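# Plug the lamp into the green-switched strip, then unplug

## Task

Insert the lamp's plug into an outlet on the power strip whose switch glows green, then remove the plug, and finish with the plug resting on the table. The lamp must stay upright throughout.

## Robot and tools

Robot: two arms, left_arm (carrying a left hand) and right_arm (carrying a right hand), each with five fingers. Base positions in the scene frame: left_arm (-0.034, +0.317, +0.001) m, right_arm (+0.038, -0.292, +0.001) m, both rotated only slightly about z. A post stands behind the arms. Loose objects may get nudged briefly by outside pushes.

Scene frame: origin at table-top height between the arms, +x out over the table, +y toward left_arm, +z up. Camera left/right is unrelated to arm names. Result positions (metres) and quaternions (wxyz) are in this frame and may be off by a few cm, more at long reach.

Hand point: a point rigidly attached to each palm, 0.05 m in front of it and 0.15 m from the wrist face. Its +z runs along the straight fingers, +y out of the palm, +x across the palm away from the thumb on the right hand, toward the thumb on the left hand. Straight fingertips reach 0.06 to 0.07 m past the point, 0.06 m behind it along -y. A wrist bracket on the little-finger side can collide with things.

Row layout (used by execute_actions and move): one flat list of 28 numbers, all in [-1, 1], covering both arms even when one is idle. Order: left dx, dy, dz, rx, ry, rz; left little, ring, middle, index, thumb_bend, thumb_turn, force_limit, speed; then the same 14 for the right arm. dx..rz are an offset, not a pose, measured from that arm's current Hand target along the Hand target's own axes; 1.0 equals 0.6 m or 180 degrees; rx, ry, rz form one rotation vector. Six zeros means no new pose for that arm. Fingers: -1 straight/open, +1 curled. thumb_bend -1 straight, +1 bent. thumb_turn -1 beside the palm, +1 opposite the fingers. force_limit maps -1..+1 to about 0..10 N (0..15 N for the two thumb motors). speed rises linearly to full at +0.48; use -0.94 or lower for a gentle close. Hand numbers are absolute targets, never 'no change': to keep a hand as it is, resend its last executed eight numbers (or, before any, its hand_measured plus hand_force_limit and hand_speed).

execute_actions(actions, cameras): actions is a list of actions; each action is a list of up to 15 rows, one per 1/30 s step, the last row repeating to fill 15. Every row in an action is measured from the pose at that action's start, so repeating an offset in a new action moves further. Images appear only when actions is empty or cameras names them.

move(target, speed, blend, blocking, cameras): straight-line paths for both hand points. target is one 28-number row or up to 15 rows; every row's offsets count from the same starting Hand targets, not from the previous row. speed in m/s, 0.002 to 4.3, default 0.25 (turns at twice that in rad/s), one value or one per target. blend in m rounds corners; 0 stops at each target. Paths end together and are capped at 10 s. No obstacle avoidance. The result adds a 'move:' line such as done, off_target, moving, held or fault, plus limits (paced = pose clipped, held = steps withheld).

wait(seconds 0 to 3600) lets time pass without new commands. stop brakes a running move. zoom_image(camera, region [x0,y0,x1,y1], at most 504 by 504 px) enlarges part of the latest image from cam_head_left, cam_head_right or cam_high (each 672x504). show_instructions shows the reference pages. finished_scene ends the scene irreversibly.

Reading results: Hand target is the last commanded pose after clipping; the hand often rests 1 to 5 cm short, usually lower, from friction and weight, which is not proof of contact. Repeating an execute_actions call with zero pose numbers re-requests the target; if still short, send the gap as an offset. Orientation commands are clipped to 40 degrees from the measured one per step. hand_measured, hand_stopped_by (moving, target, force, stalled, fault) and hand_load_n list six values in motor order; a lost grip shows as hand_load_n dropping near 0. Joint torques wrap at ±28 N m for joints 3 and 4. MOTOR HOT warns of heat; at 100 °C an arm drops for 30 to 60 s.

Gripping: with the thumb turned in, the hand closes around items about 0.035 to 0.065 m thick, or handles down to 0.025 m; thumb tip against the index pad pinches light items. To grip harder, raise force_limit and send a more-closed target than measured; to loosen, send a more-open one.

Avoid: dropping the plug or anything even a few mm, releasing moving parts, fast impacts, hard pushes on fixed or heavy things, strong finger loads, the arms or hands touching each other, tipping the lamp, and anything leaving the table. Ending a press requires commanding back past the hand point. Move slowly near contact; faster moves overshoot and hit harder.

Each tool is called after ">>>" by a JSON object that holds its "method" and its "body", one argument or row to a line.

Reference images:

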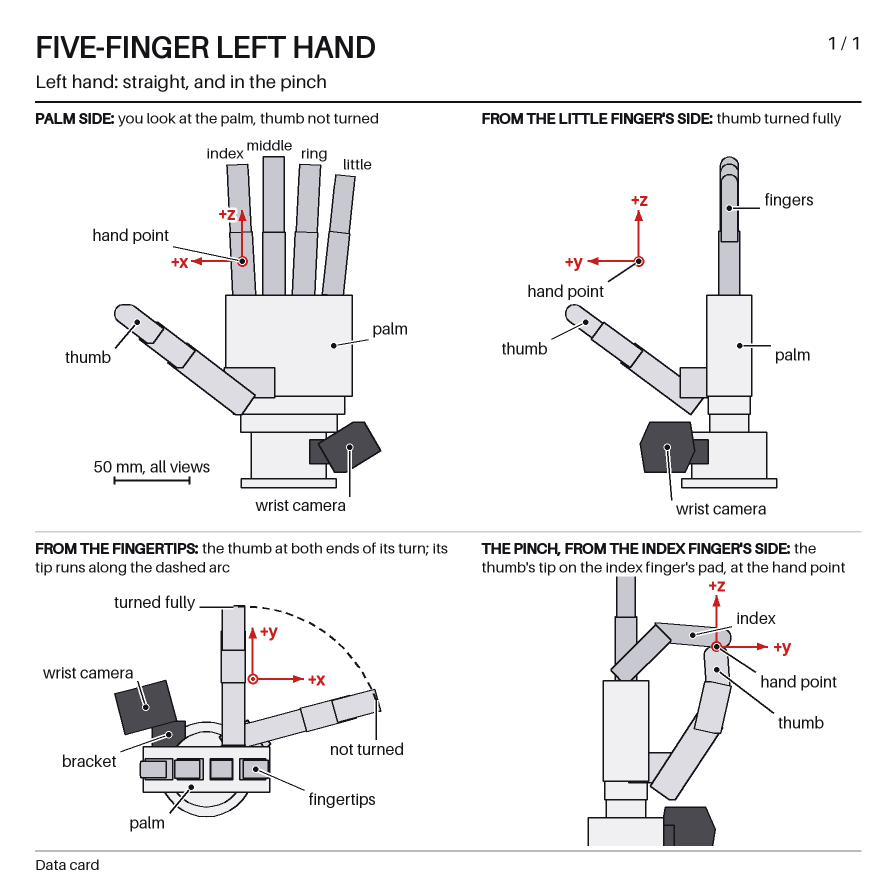

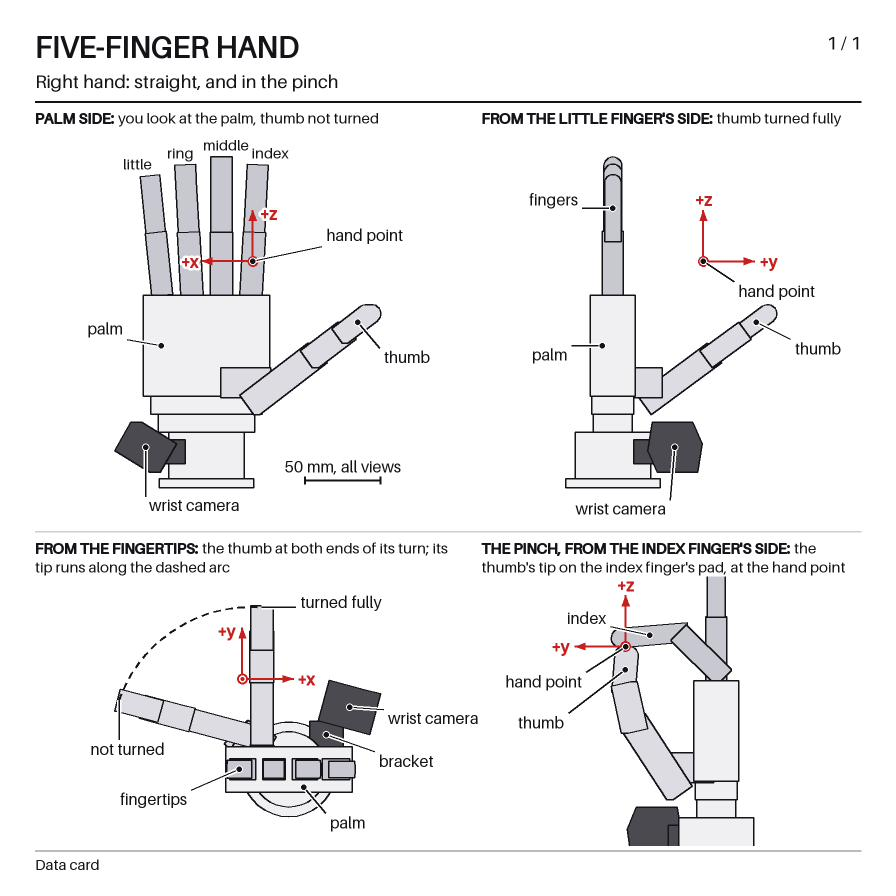

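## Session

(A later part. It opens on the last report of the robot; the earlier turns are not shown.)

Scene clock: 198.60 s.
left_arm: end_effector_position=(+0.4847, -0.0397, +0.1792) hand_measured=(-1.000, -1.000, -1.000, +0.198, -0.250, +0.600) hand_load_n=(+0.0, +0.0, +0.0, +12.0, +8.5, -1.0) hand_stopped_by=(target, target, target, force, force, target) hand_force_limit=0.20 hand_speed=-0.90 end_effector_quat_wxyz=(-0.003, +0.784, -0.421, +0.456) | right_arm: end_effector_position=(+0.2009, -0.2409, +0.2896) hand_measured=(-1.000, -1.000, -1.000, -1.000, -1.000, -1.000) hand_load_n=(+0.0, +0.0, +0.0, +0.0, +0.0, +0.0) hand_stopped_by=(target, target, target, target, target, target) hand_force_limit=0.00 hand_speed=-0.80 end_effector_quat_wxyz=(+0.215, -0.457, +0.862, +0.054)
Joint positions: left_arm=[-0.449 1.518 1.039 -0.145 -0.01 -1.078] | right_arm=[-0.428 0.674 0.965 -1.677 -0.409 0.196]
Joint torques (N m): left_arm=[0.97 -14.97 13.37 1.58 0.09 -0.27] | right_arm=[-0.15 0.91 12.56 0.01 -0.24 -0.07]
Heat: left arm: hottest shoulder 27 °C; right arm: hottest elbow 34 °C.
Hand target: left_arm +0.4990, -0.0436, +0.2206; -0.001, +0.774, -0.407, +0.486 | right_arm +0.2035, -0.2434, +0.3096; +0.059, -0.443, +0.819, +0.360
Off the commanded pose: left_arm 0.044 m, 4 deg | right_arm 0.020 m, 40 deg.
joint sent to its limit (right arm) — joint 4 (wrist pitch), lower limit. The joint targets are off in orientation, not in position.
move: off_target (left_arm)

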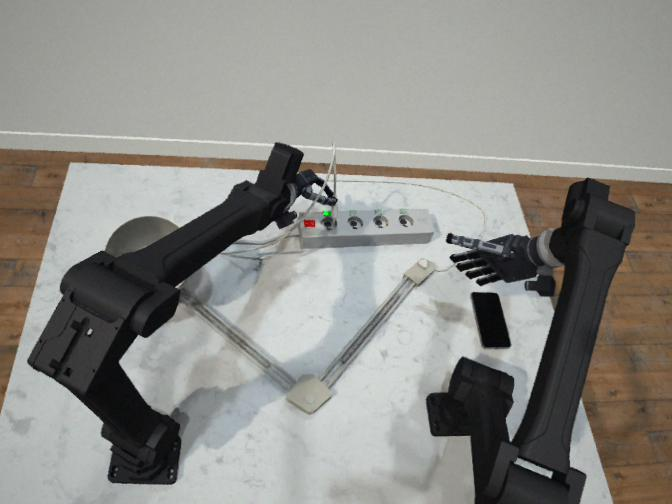

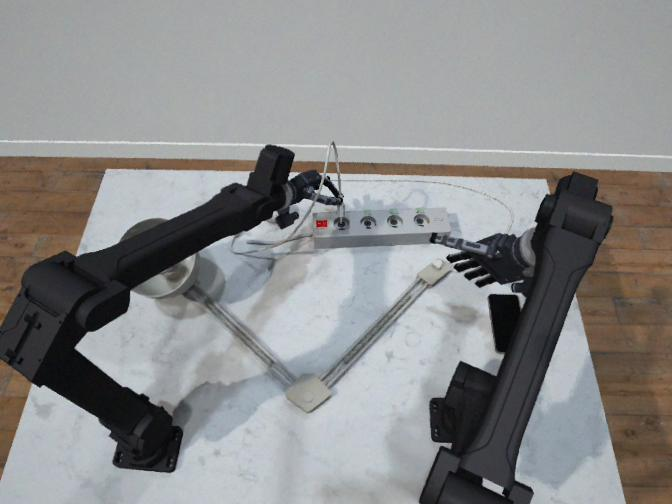

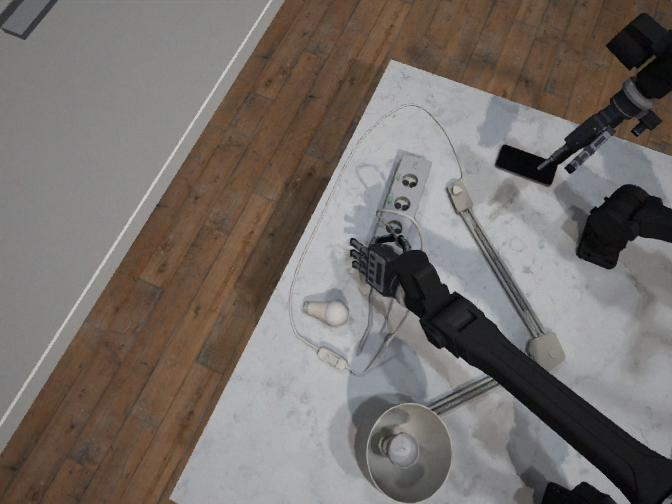

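>>> {"method": "zoom_image", "body": {
  "camera": "cam_head_right",
  "region": [306, 205, 346, 255]
}}

>>> {"method": "zoom_image", "body": {
  "camera": "cam_head_right",
  "region": [420, 200, 460, 250]
}}

>>> {"method": "zoom_image", "body": {
  "camera": "cam_head_left",
  "region": [292, 205, 332, 255]
}}

>>> {"method": "zoom_image", "body": {
  "camera": "cam_high",
  "region": [372, 225, 402, 255]
}}

Scaled by 10.080 from the camera's image (finer frame: 960x720).

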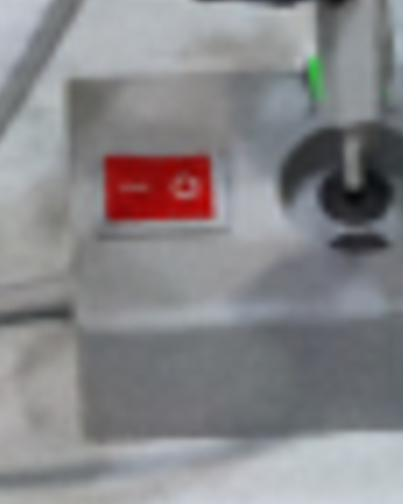

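Scaled by 10.080 from the camera's image (finer frame: 960x720).

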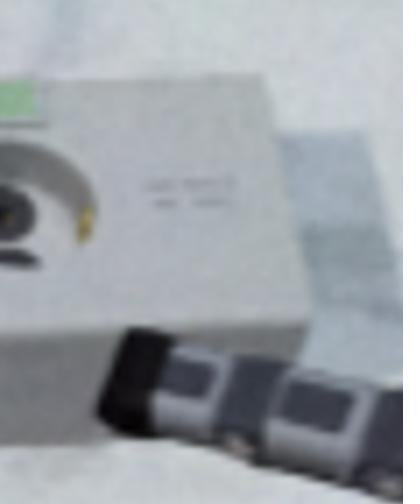

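Scaled by 10.080 from the camera's image (finer frame: 960x720).

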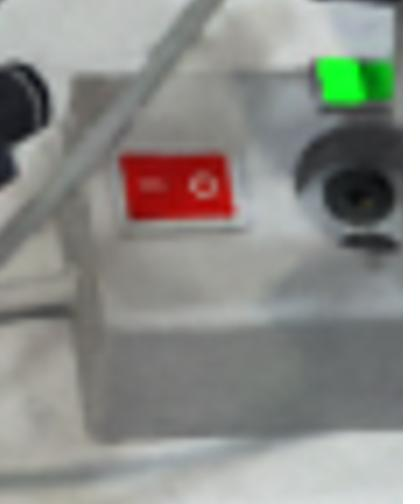

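Scaled by 16.800 from the camera's image (finer frame: 960x720).

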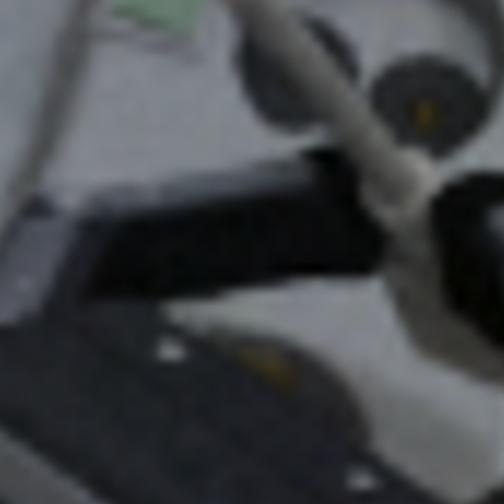

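>>> {"method": "zoom_image", "body": {
  "camera": "cam_head_right",
  "region": [335, 202, 349, 218]
}}

>>> {"method": "zoom_image", "body": {
  "camera": "cam_head_left",
  "region": [329, 202, 343, 218]
}}

Scaled by 31.500 from the camera's image (finer frame: 960x720).

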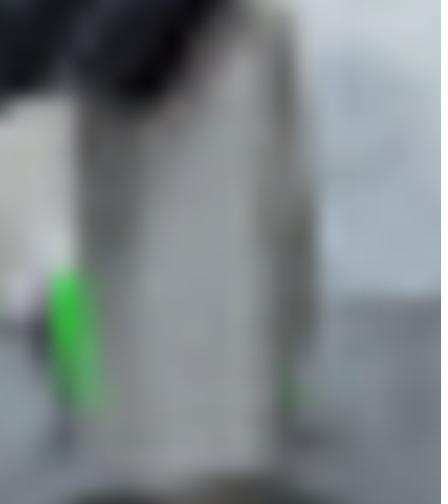

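Scaled by 31.500 from the camera's image (finer frame: 960x720).

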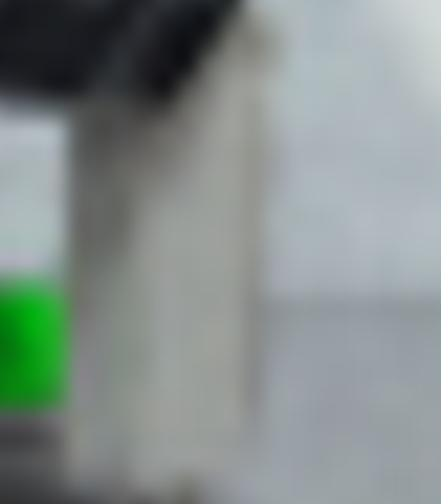

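>>> {"method": "move", "body": {
  "target": [-0.0753,0.0402,0.0523,0.1450,0.0917,0.0378,-1,-1,-1,0.5,0.0,0.6,0.2,-0.9,0,0,0,0,0,0,-1,-1,-1,-1,-1,-1,0,-0.8],
  "speed": 0.12,
  "cameras": ["all"]
}}

>>> {"method": "zoom_image", "body": {
  "camera": "cam_head_right",
  "region": [330, 200, 354, 230]
}}

>>> {"method": "zoom_image", "body": {
  "camera": "cam_head_left",
  "region": [320, 200, 344, 230]
}}

>>> {"method": "zoom_image", "body": {
  "camera": "cam_high",
  "region": [380, 238, 400, 258]
}}

Scene clock: 205.33 s.
left_arm: end_effector_position=(+0.4988, -0.0397, +0.1578) hand_measured=(-1.000, -1.000, -1.000, +0.198, -0.250, +0.600) hand_load_n=(+0.0, +0.0, -0.5, +12.0, +9.0, -1.0) hand_stopped_by=(target, target, target, force, force, target) hand_force_limit=0.20 hand_speed=-0.90 end_effector_quat_wxyz=(-0.146, +0.658, -0.328, +0.662) | right_arm: end_effector_position=(+0.2009, -0.2409, +0.2896) hand_measured=(-1.000, -1.000, -1.000, -1.000, -1.000, -1.000) hand_load_n=(+0.0, +0.0, +0.0, +0.0, +0.0, +0.0) hand_stopped_by=(target, target, target, target, target, target) hand_force_limit=0.00 hand_speed=-0.80 end_effector_quat_wxyz=(+0.215, -0.457, +0.862, +0.054)
Joint positions: left_arm=[-0.546 1.692 0.764 0.842 -0.347 -0.92] | right_arm=[-0.428 0.674 0.965 -1.677 -0.409 0.196]
Joint torques (N m): left_arm=[-0.09 -12.16 7.06 2.78 -0.15 -0.08] | right_arm=[-0.21 0.91 12.56 0.02 -0.24 -0.06]
Heat: left arm: hottest shoulder 27 °C; right arm: hottest elbow 34 °C.
Hand target: left_arm +0.4985, -0.0436, +0.1605; -0.146, +0.652, -0.327, +0.669 | right_arm +0.2035, -0.2434, +0.3096; +0.059, -0.443, +0.819, +0.360
Off the commanded pose: left_arm 0.005 m, 1 deg | right_arm 0.020 m, 40 deg.
joint sent to its limit (right arm) — joint 4 (wrist pitch), lower limit. The joint targets are off in orientation, not in position.
move: done

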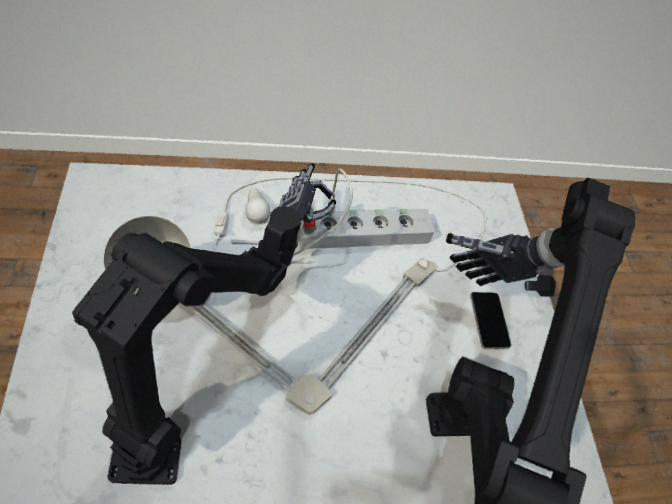

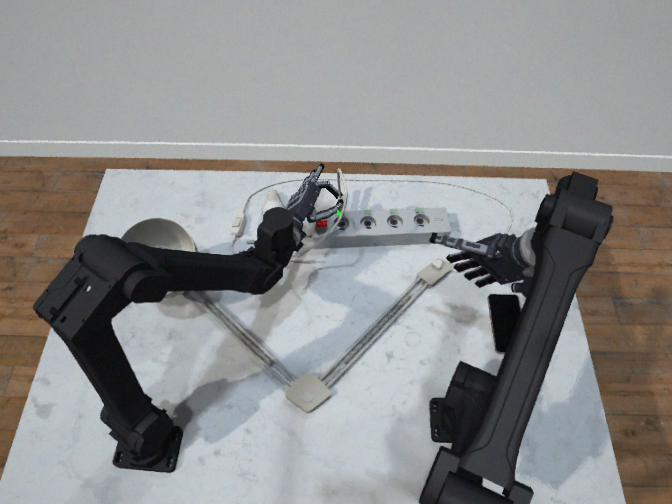

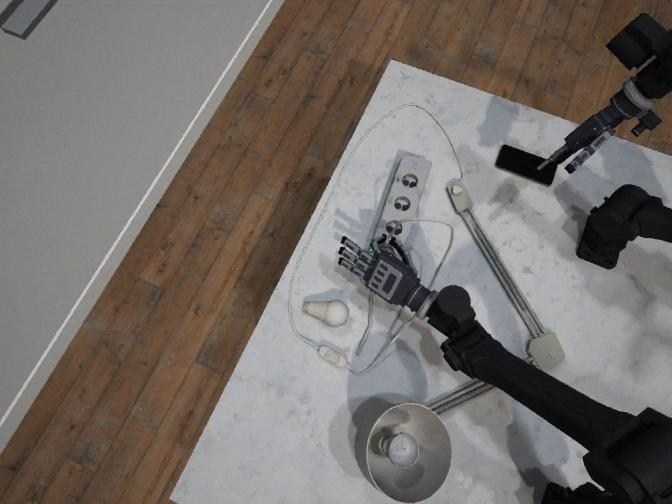

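Scaled by 16.800 from the camera's image (finer frame: 960x720).

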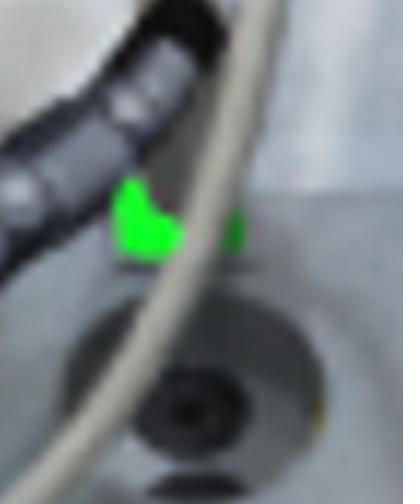

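Scaled by 16.800 from the camera's image (finer frame: 960x720).

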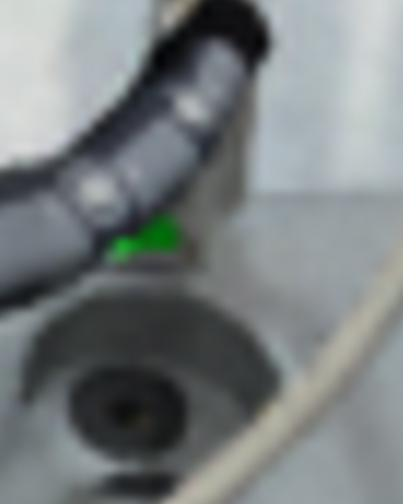

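Scaled by 25.200 from the camera's image (finer frame: 960x720).

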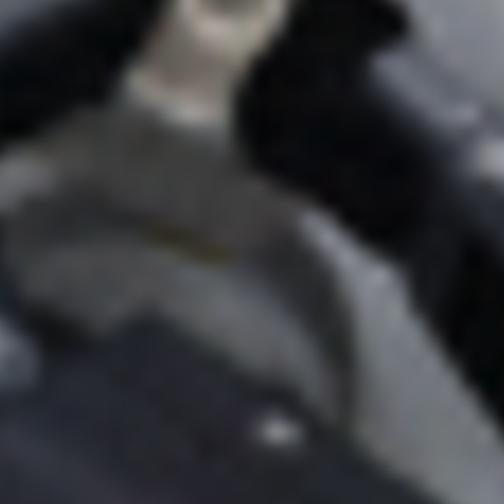

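>>> {"method": "zoom_image", "body": {
  "camera": "cam_high",
  "region": [376, 236, 396, 256]
}}

>>> {"method": "zoom_image", "body": {
  "camera": "cam_head_left",
  "region": [326, 200, 342, 218]
}}

>>> {"method": "zoom_image", "body": {
  "camera": "cam_head_right",
  "region": [334, 200, 350, 218]
}}

Scaled by 25.200 from the camera's image (finer frame: 960x720).

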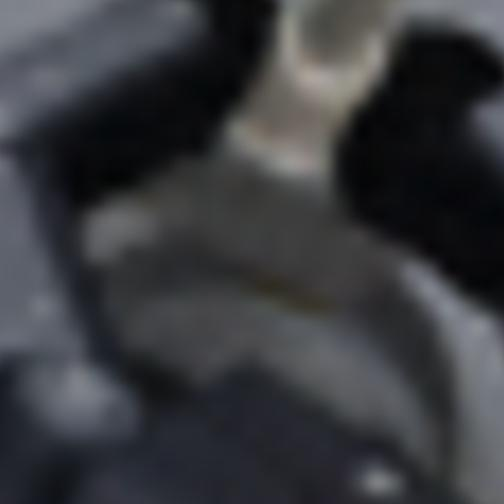

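Scaled by 28.000 from the camera's image (finer frame: 960x720).

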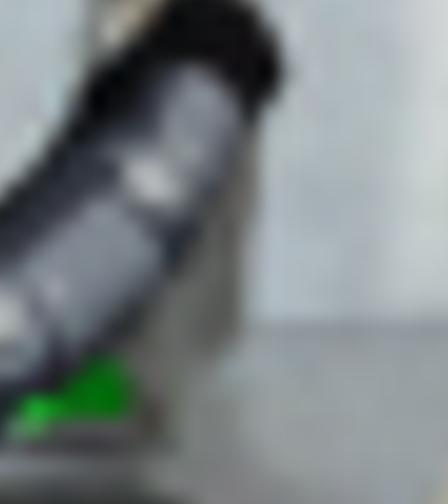

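Scaled by 28.000 from the camera's image (finer frame: 960x720).

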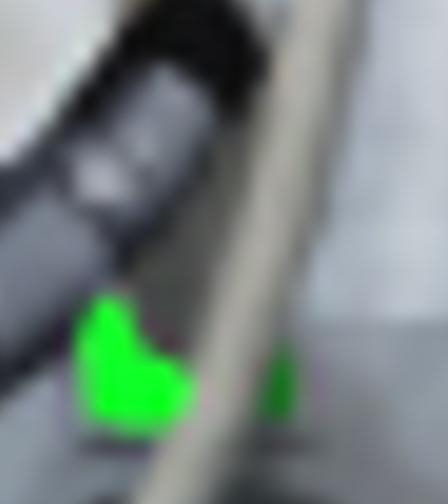

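>>> {"method": "move", "body": {
  "target": [-0.0613,0.0527,0.0058,0,0,0,-1,-1,-1,0.5,0.0,0.6,0.2,-0.9,0,0,0,0,0,0,-1,-1,-1,-1,-1,-1,0,-0.8],
  "speed": 0.08,
  "cameras": ["all"]
}}

>>> {"method": "zoom_image", "body": {
  "camera": "cam_head_left",
  "region": [325, 218, 339, 232]
}}

>>> {"method": "zoom_image", "body": {
  "camera": "cam_head_right",
  "region": [334, 218, 348, 232]
}}

>>> {"method": "zoom_image", "body": {
  "camera": "cam_high",
  "region": [374, 240, 394, 260]
}}

Scene clock: 207.00 s.
left_arm: end_effector_position=(+0.4997, -0.0414, +0.1094) hand_measured=(-1.000, -1.000, -1.000, +0.198, -0.250, +0.600) hand_load_n=(+0.0, +0.0, +0.0, +12.0, +9.0, -0.5) hand_stopped_by=(target, target, target, force, force, target) hand_force_limit=0.20 hand_speed=-0.90 end_effector_quat_wxyz=(-0.146, +0.657, -0.329, +0.662) | right_arm: end_effector_position=(+0.2009, -0.2409, +0.2896) hand_measured=(-1.000, -1.000, -1.000, -1.000, -1.000, -1.000) hand_load_n=(+0.0, +0.0, +0.0, +0.0, +0.0, +0.0) hand_stopped_by=(target, target, target, target, target, target) hand_force_limit=0.00 hand_speed=-0.80 end_effector_quat_wxyz=(+0.215, -0.457, +0.862, +0.054)
Joint positions: left_arm=[-0.548 1.826 0.753 0.988 -0.35 -0.92] | right_arm=[-0.428 0.674 0.965 -1.677 -0.409 0.196]
Joint torques (N m): left_arm=[-0.15 -13.04 5.85 2.78 -0.15 -0.09] | right_arm=[-0.15 0.85 12.55 0.01 -0.24 -0.06]
Heat: left arm: hottest shoulder 27 °C; right arm: hottest elbow 34 °C.
Hand target: left_arm +0.4985, -0.0451, +0.1118; -0.146, +0.652, -0.328, +0.669 | right_arm +0.2035, -0.2434, +0.3096; +0.059, -0.443, +0.819, +0.360
Off the commanded pose: left_arm 0.005 m, 1 deg | right_arm 0.020 m, 40 deg.
joint sent to its limit (right arm) — joint 4 (wrist pitch), lower limit. The joint targets are off in orientation, not in position.
move: done

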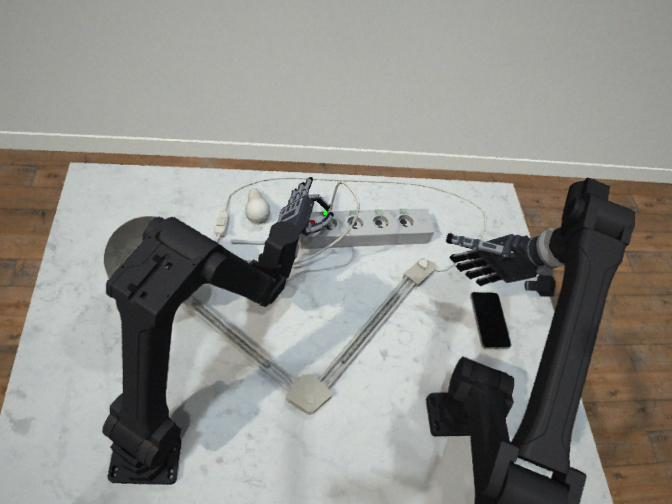

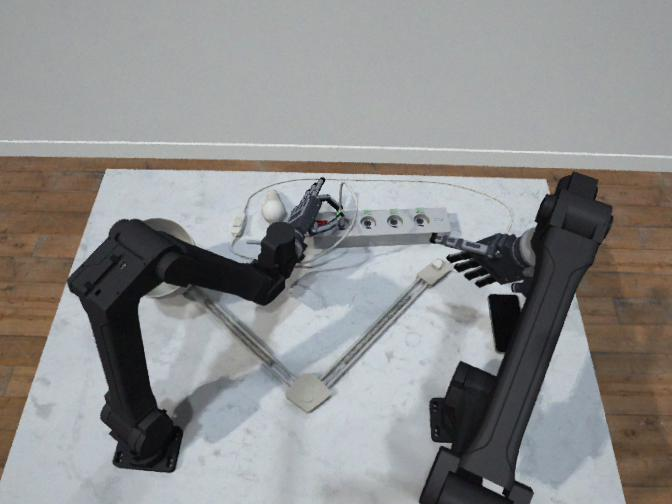

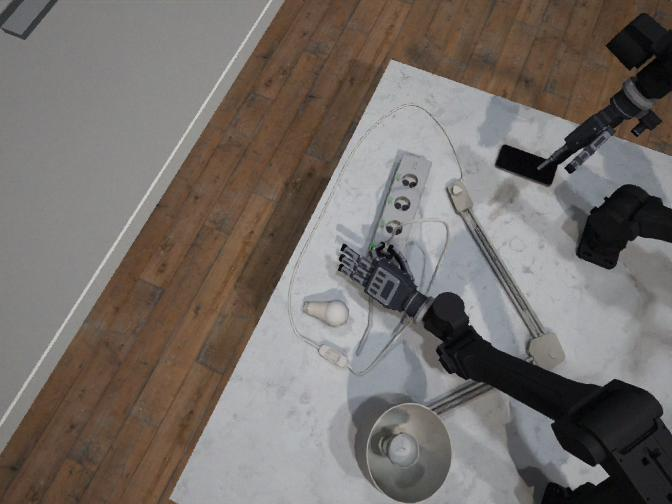

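Scaled by 36.000 from the camera's image (finer frame: 960x720).

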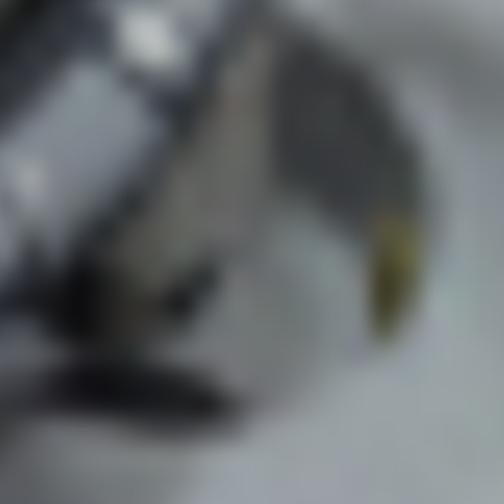

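Scaled by 36.000 from the camera's image (finer frame: 960x720).

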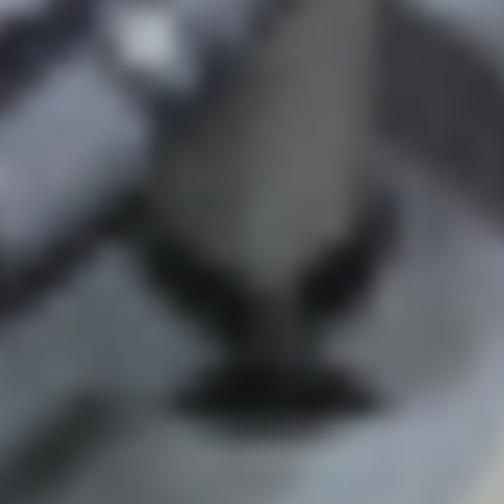

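Scaled by 25.200 from the camera's image (finer frame: 960x720).

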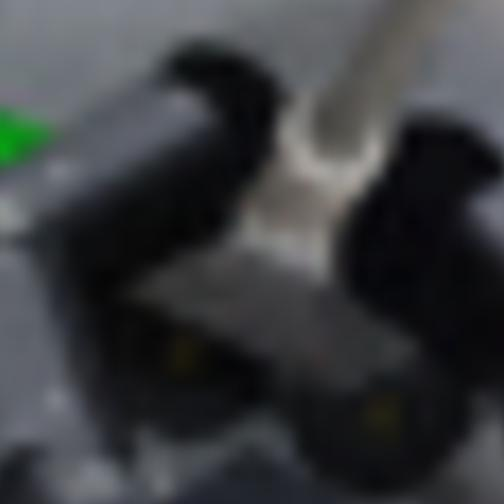

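>>> {"method": "execute_actions", "body": {
  "actions": [
    [[0.0017,0.0004,-0.0101,0,0,0,-1,-1,-1,0.5,0.0,0.6,0.2,-0.9,0,0,0,0,0,0,-1,-1,-1,-1,-1,-1,0,-0.8]]
  ],
  "cameras": ["all"]
}}

>>> {"method": "zoom_image", "body": {
  "camera": "cam_head_left",
  "region": [325, 218, 339, 232]
}}

>>> {"method": "zoom_image", "body": {
  "camera": "cam_head_right",
  "region": [334, 218, 348, 232]
}}

>>> {"method": "zoom_image", "body": {
  "camera": "cam_high",
  "region": [374, 240, 394, 260]
}}

Scene clock: 208.50 s.
left_arm: end_effector_position=(+0.4939, -0.0409, +0.1052) hand_measured=(-1.000, -1.000, -1.000, +0.198, -0.250, +0.600) hand_load_n=(+0.0, +0.0, +0.0, +12.0, +9.0, -1.0) hand_stopped_by=(target, target, target, force, force, target) hand_force_limit=0.20 hand_speed=-0.90 end_effector_quat_wxyz=(-0.147, +0.659, -0.330, +0.660) | right_arm: end_effector_position=(+0.2009, -0.2409, +0.2896) hand_measured=(-1.000, -1.000, -1.000, -1.000, -1.000, -1.000) hand_load_n=(+0.0, +0.0, +0.0, +0.0, +0.0, +0.0) hand_stopped_by=(target, target, target, target, target, target) hand_force_limit=0.00 hand_speed=-0.80 end_effector_quat_wxyz=(+0.215, -0.457, +0.862, +0.054)
Joint positions: left_arm=[-0.555 1.826 0.739 0.996 -0.357 -0.92] | right_arm=[-0.428 0.674 0.965 -1.677 -0.409 0.196]
Joint torques (N m): left_arm=[-0.15 -13.8 5.63 2.65 -0.12 -0.09] | right_arm=[-0.15 0.91 12.56 0.01 -0.24 -0.07]
Heat: left arm: hottest shoulder 27 °C; right arm: hottest elbow 34 °C.
Hand target: left_arm +0.4924, -0.0444, +0.1129; -0.145, +0.652, -0.327, +0.669 | right_arm +0.2035, -0.2434, +0.3096; +0.059, -0.443, +0.819, +0.360
Off the commanded pose: left_arm 0.009 m, 1 deg | right_arm 0.020 m, 40 deg.
joint sent to its limit (right arm) — joint 4 (wrist pitch), lower limit. The joint targets are off in orientation, not in position.

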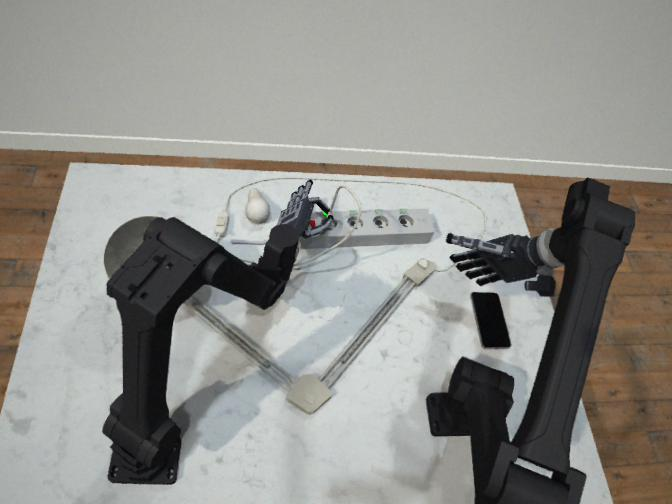

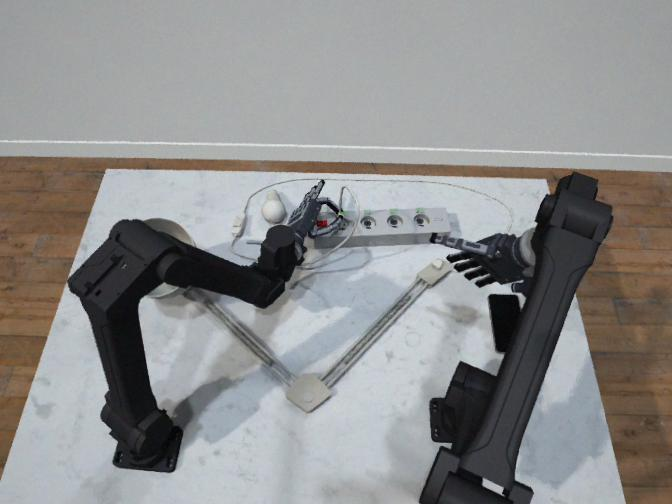

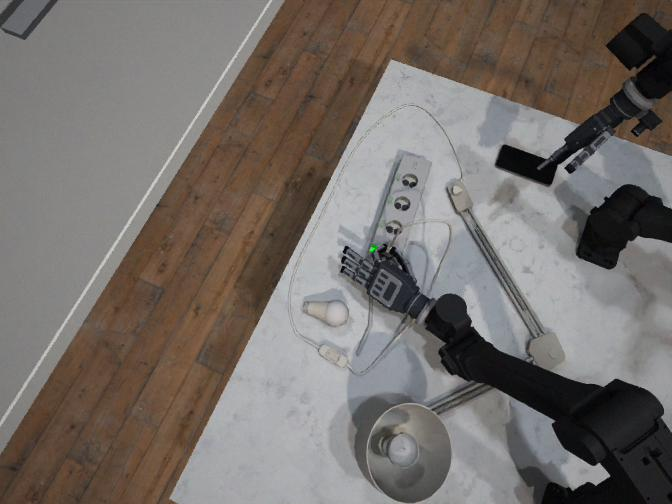

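Scaled by 36.000 from the camera's image (finer frame: 960x720).

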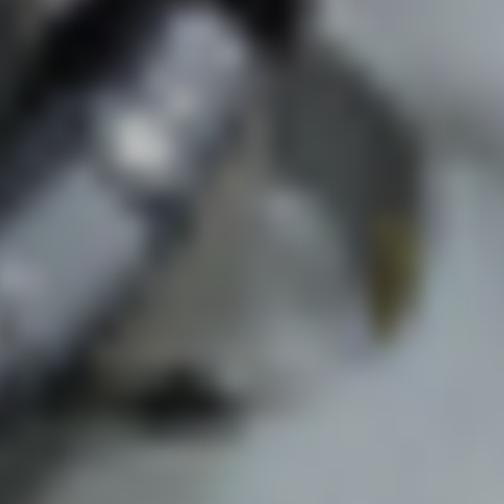

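Scaled by 36.000 from the camera's image (finer frame: 960x720).

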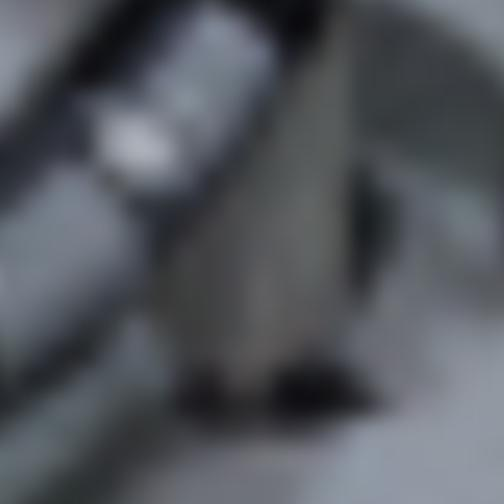

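Scaled by 25.200 from the camera's image (finer frame: 960x720).

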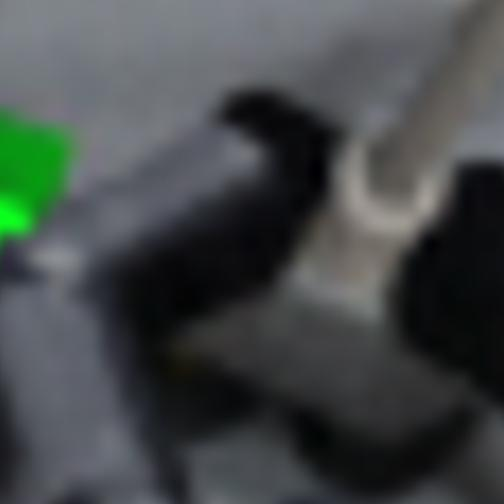

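>>> {"method": "move", "body": {
  "target": [
    [0.0259,-0.0209,-0.0022,0,0,0,-1,-1,-1,0.5,0.0,0.6,0.2,-0.9,0,0,0,0,0,0,-1,-1,-1,-1,-1,-1,0,-0.8],
    [0.0071,-0.0010,-0.0009,0,0,0,-1,-1,-1,0.5,0.0,0.6,0.2,-0.9,0,0,0,0,0,0,-1,-1,-1,-1,-1,-1,0,-0.8]
  ],
  "speed": 0.06,
  "cameras": ["all"]
}}

>>> {"method": "zoom_image", "body": {
  "camera": "cam_head_left",
  "region": [325, 218, 339, 232]
}}

>>> {"method": "zoom_image", "body": {
  "camera": "cam_head_right",
  "region": [334, 218, 348, 232]
}}

>>> {"method": "zoom_image", "body": {
  "camera": "cam_high",
  "region": [374, 240, 394, 260]
}}

Scene clock: 210.63 s.
left_arm: end_effector_position=(+0.4926, -0.0428, +0.1167) hand_measured=(-1.000, -1.000, -1.000, +0.198, -0.250, +0.600) hand_load_n=(+0.0, -0.5, +0.0, +12.0, +9.0, -0.5) hand_stopped_by=(target, target, target, force, force, target) hand_force_limit=0.20 hand_speed=-0.90 end_effector_quat_wxyz=(-0.146, +0.656, -0.328, +0.664) | right_arm: end_effector_position=(+0.2009, -0.2409, +0.2896) hand_measured=(-1.000, -1.000, -1.000, -1.000, -1.000, -1.000) hand_load_n=(+0.0, +0.0, +0.0, +0.0, +0.0, +0.0) hand_stopped_by=(target, target, target, target, target, target) hand_force_limit=0.00 hand_speed=-0.80 end_effector_quat_wxyz=(+0.215, -0.457, +0.862, +0.054)
Joint positions: left_arm=[-0.56 1.801 0.739 0.98 -0.361 -0.92] | right_arm=[-0.428 0.674 0.965 -1.677 -0.409 0.196]
Joint torques (N m): left_arm=[-0.15 -12.34 6.02 2.8 -0.16 -0.1] | right_arm=[-0.21 0.91 12.55 0.02 -0.25 -0.07]
Heat: left arm: hottest shoulder 27 °C; right arm: hottest elbow 34 °C.
Hand target: left_arm +0.4916, -0.0465, +0.1166; -0.145, +0.652, -0.327, +0.669 | right_arm +0.2035, -0.2434, +0.3096; +0.059, -0.443, +0.819, +0.360
Off the commanded pose: left_arm 0.004 m, 1 deg | right_arm 0.020 m, 40 deg.
joint sent to its limit (right arm) — joint 4 (wrist pitch), lower limit. The joint targets are off in orientation, not in position.
move: done

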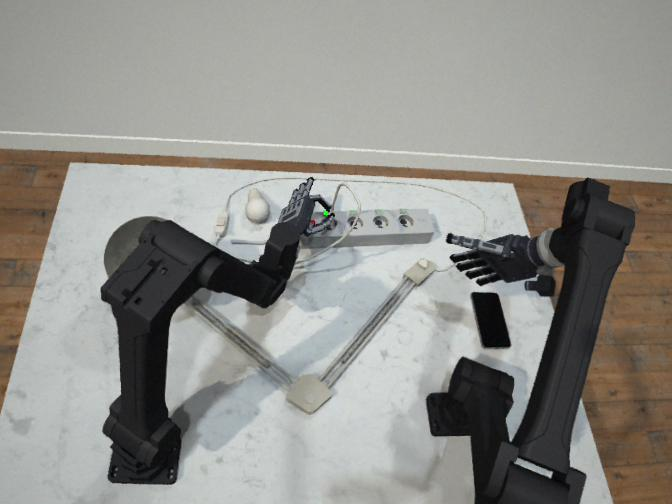

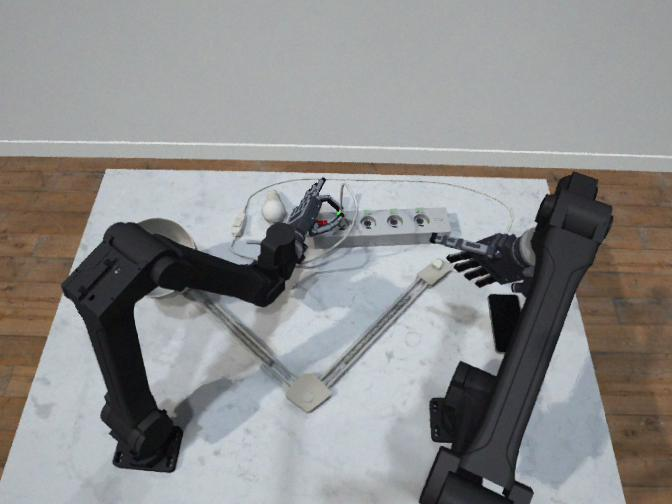

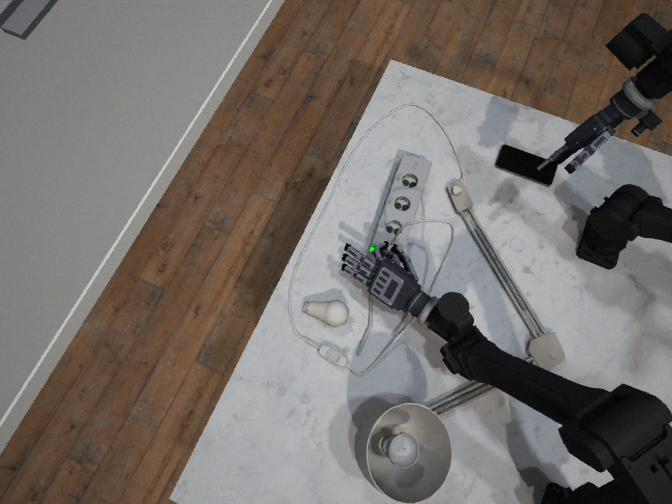

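Scaled by 36.000 from the camera's image (finer frame: 960x720).

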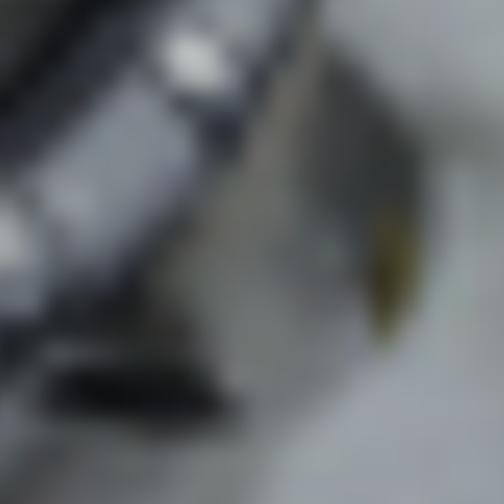

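Scaled by 36.000 from the camera's image (finer frame: 960x720).

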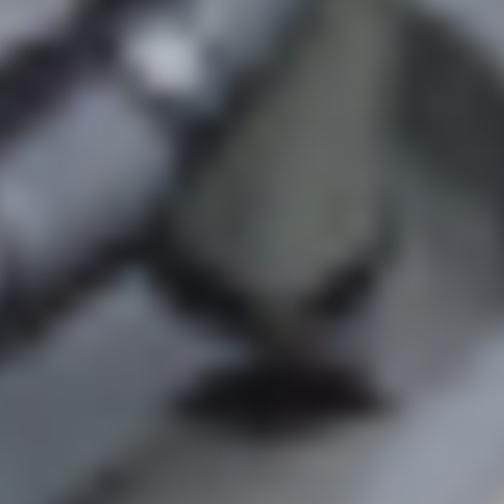

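Scaled by 25.200 from the camera's image (finer frame: 960x720).

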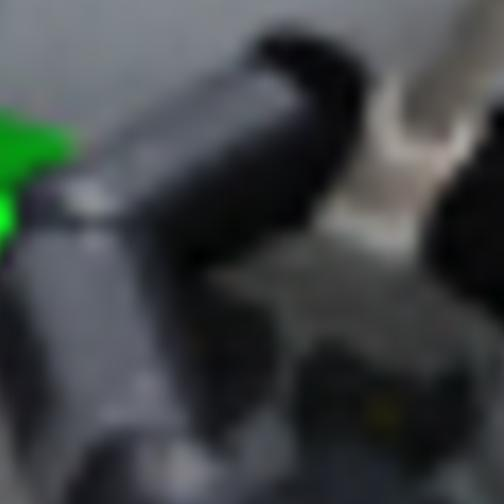

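>>> {"method": "execute_actions", "body": {
  "actions": [
    [[-0.0083,0.0075,-0.0017,0,0,0,-1,-1,-1,0.5,0.0,0.6,0.2,-0.9,0,0,0,0,0,0,-1,-1,-1,-1,-1,-1,0,-0.8]]
  ],
  "cameras": ["all"]
}}

>>> {"method": "zoom_image", "body": {
  "camera": "cam_head_left",
  "region": [325, 218, 339, 232]
}}

>>> {"method": "zoom_image", "body": {
  "camera": "cam_head_right",
  "region": [334, 218, 348, 232]
}}

>>> {"method": "zoom_image", "body": {
  "camera": "cam_high",
  "region": [374, 240, 394, 260]
}}

Scene clock: 211.80 s.
left_arm: end_effector_position=(+0.4915, -0.0428, +0.1097) hand_measured=(-1.000, -1.000, -1.000, +0.198, -0.250, +0.600) hand_load_n=(+0.0, +0.0, +0.0, +12.0, +8.5, -0.5) hand_stopped_by=(target, target, target, force, force, target) hand_force_limit=0.20 hand_speed=-0.90 end_effector_quat_wxyz=(-0.146, +0.656, -0.328, +0.663) | right_arm: end_effector_position=(+0.2009, -0.2409, +0.2896) hand_measured=(-1.000, -1.000, -1.000, -1.000, -1.000, -1.000) hand_load_n=(+0.0, +0.0, +0.0, +0.0, +0.0, +0.0) hand_stopped_by=(target, target, target, target, target, target) hand_force_limit=0.00 hand_speed=-0.80 end_effector_quat_wxyz=(+0.215, -0.457, +0.862, +0.054)
Joint positions: left_arm=[-0.561 1.819 0.736 1.001 -0.363 -0.92] | right_arm=[-0.428 0.674 0.965 -1.677 -0.409 0.196]
Joint torques (N m): left_arm=[-0.15 -12.51 5.75 2.81 -0.15 -0.1] | right_arm=[-0.15 0.85 12.53 0.01 -0.25 -0.07]
Heat: left arm: hottest shoulder 27 °C; right arm: hottest elbow 34 °C.
Hand target: left_arm +0.4901, -0.0466, +0.1101; -0.145, +0.651, -0.327, +0.669 | right_arm +0.2035, -0.2434, +0.3096; +0.059, -0.443, +0.819, +0.360
Off the commanded pose: left_arm 0.004 m, 1 deg | right_arm 0.020 m, 40 deg.
joint sent to its limit (right arm) — joint 4 (wrist pitch), lower limit. The joint targets are off in orientation, not in position.

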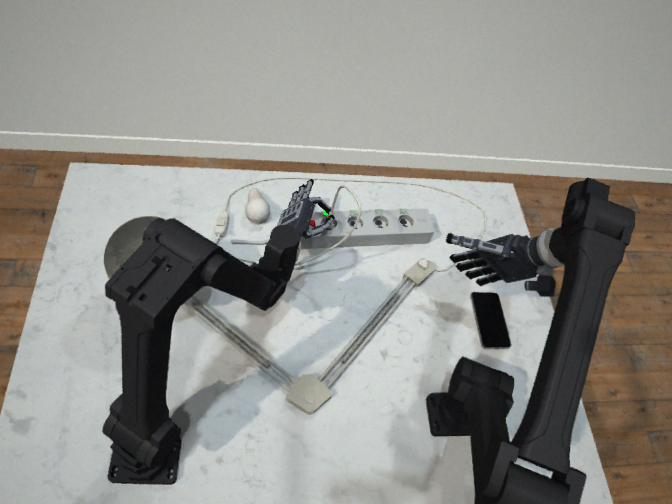

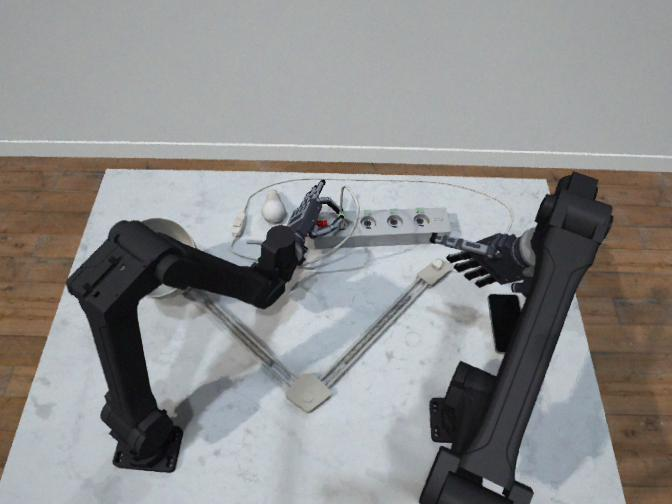

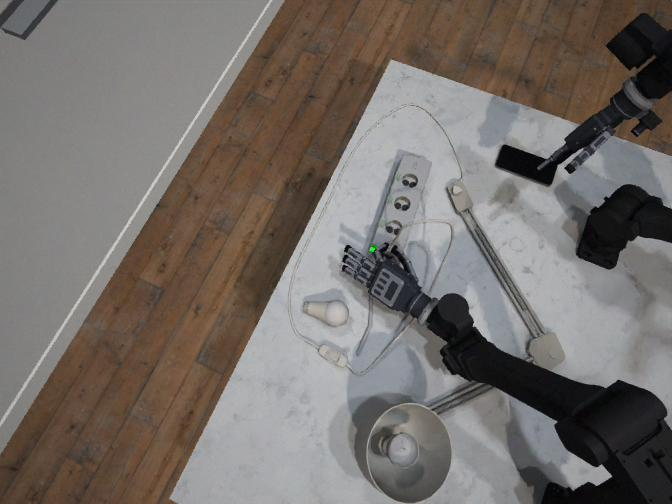

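Scaled by 36.000 from the camera's image (finer frame: 960x720).

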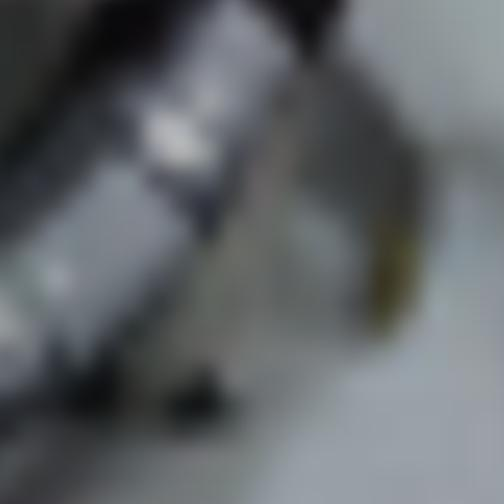

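Scaled by 36.000 from the camera's image (finer frame: 960x720).

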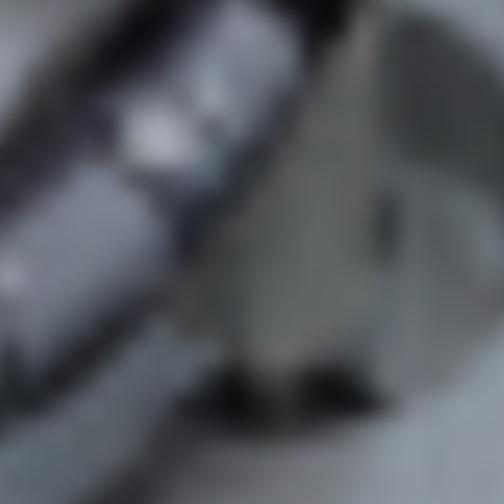

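Scaled by 25.200 from the camera's image (finer frame: 960x720).

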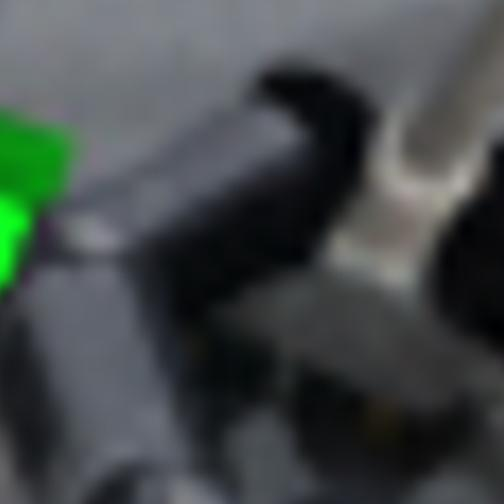

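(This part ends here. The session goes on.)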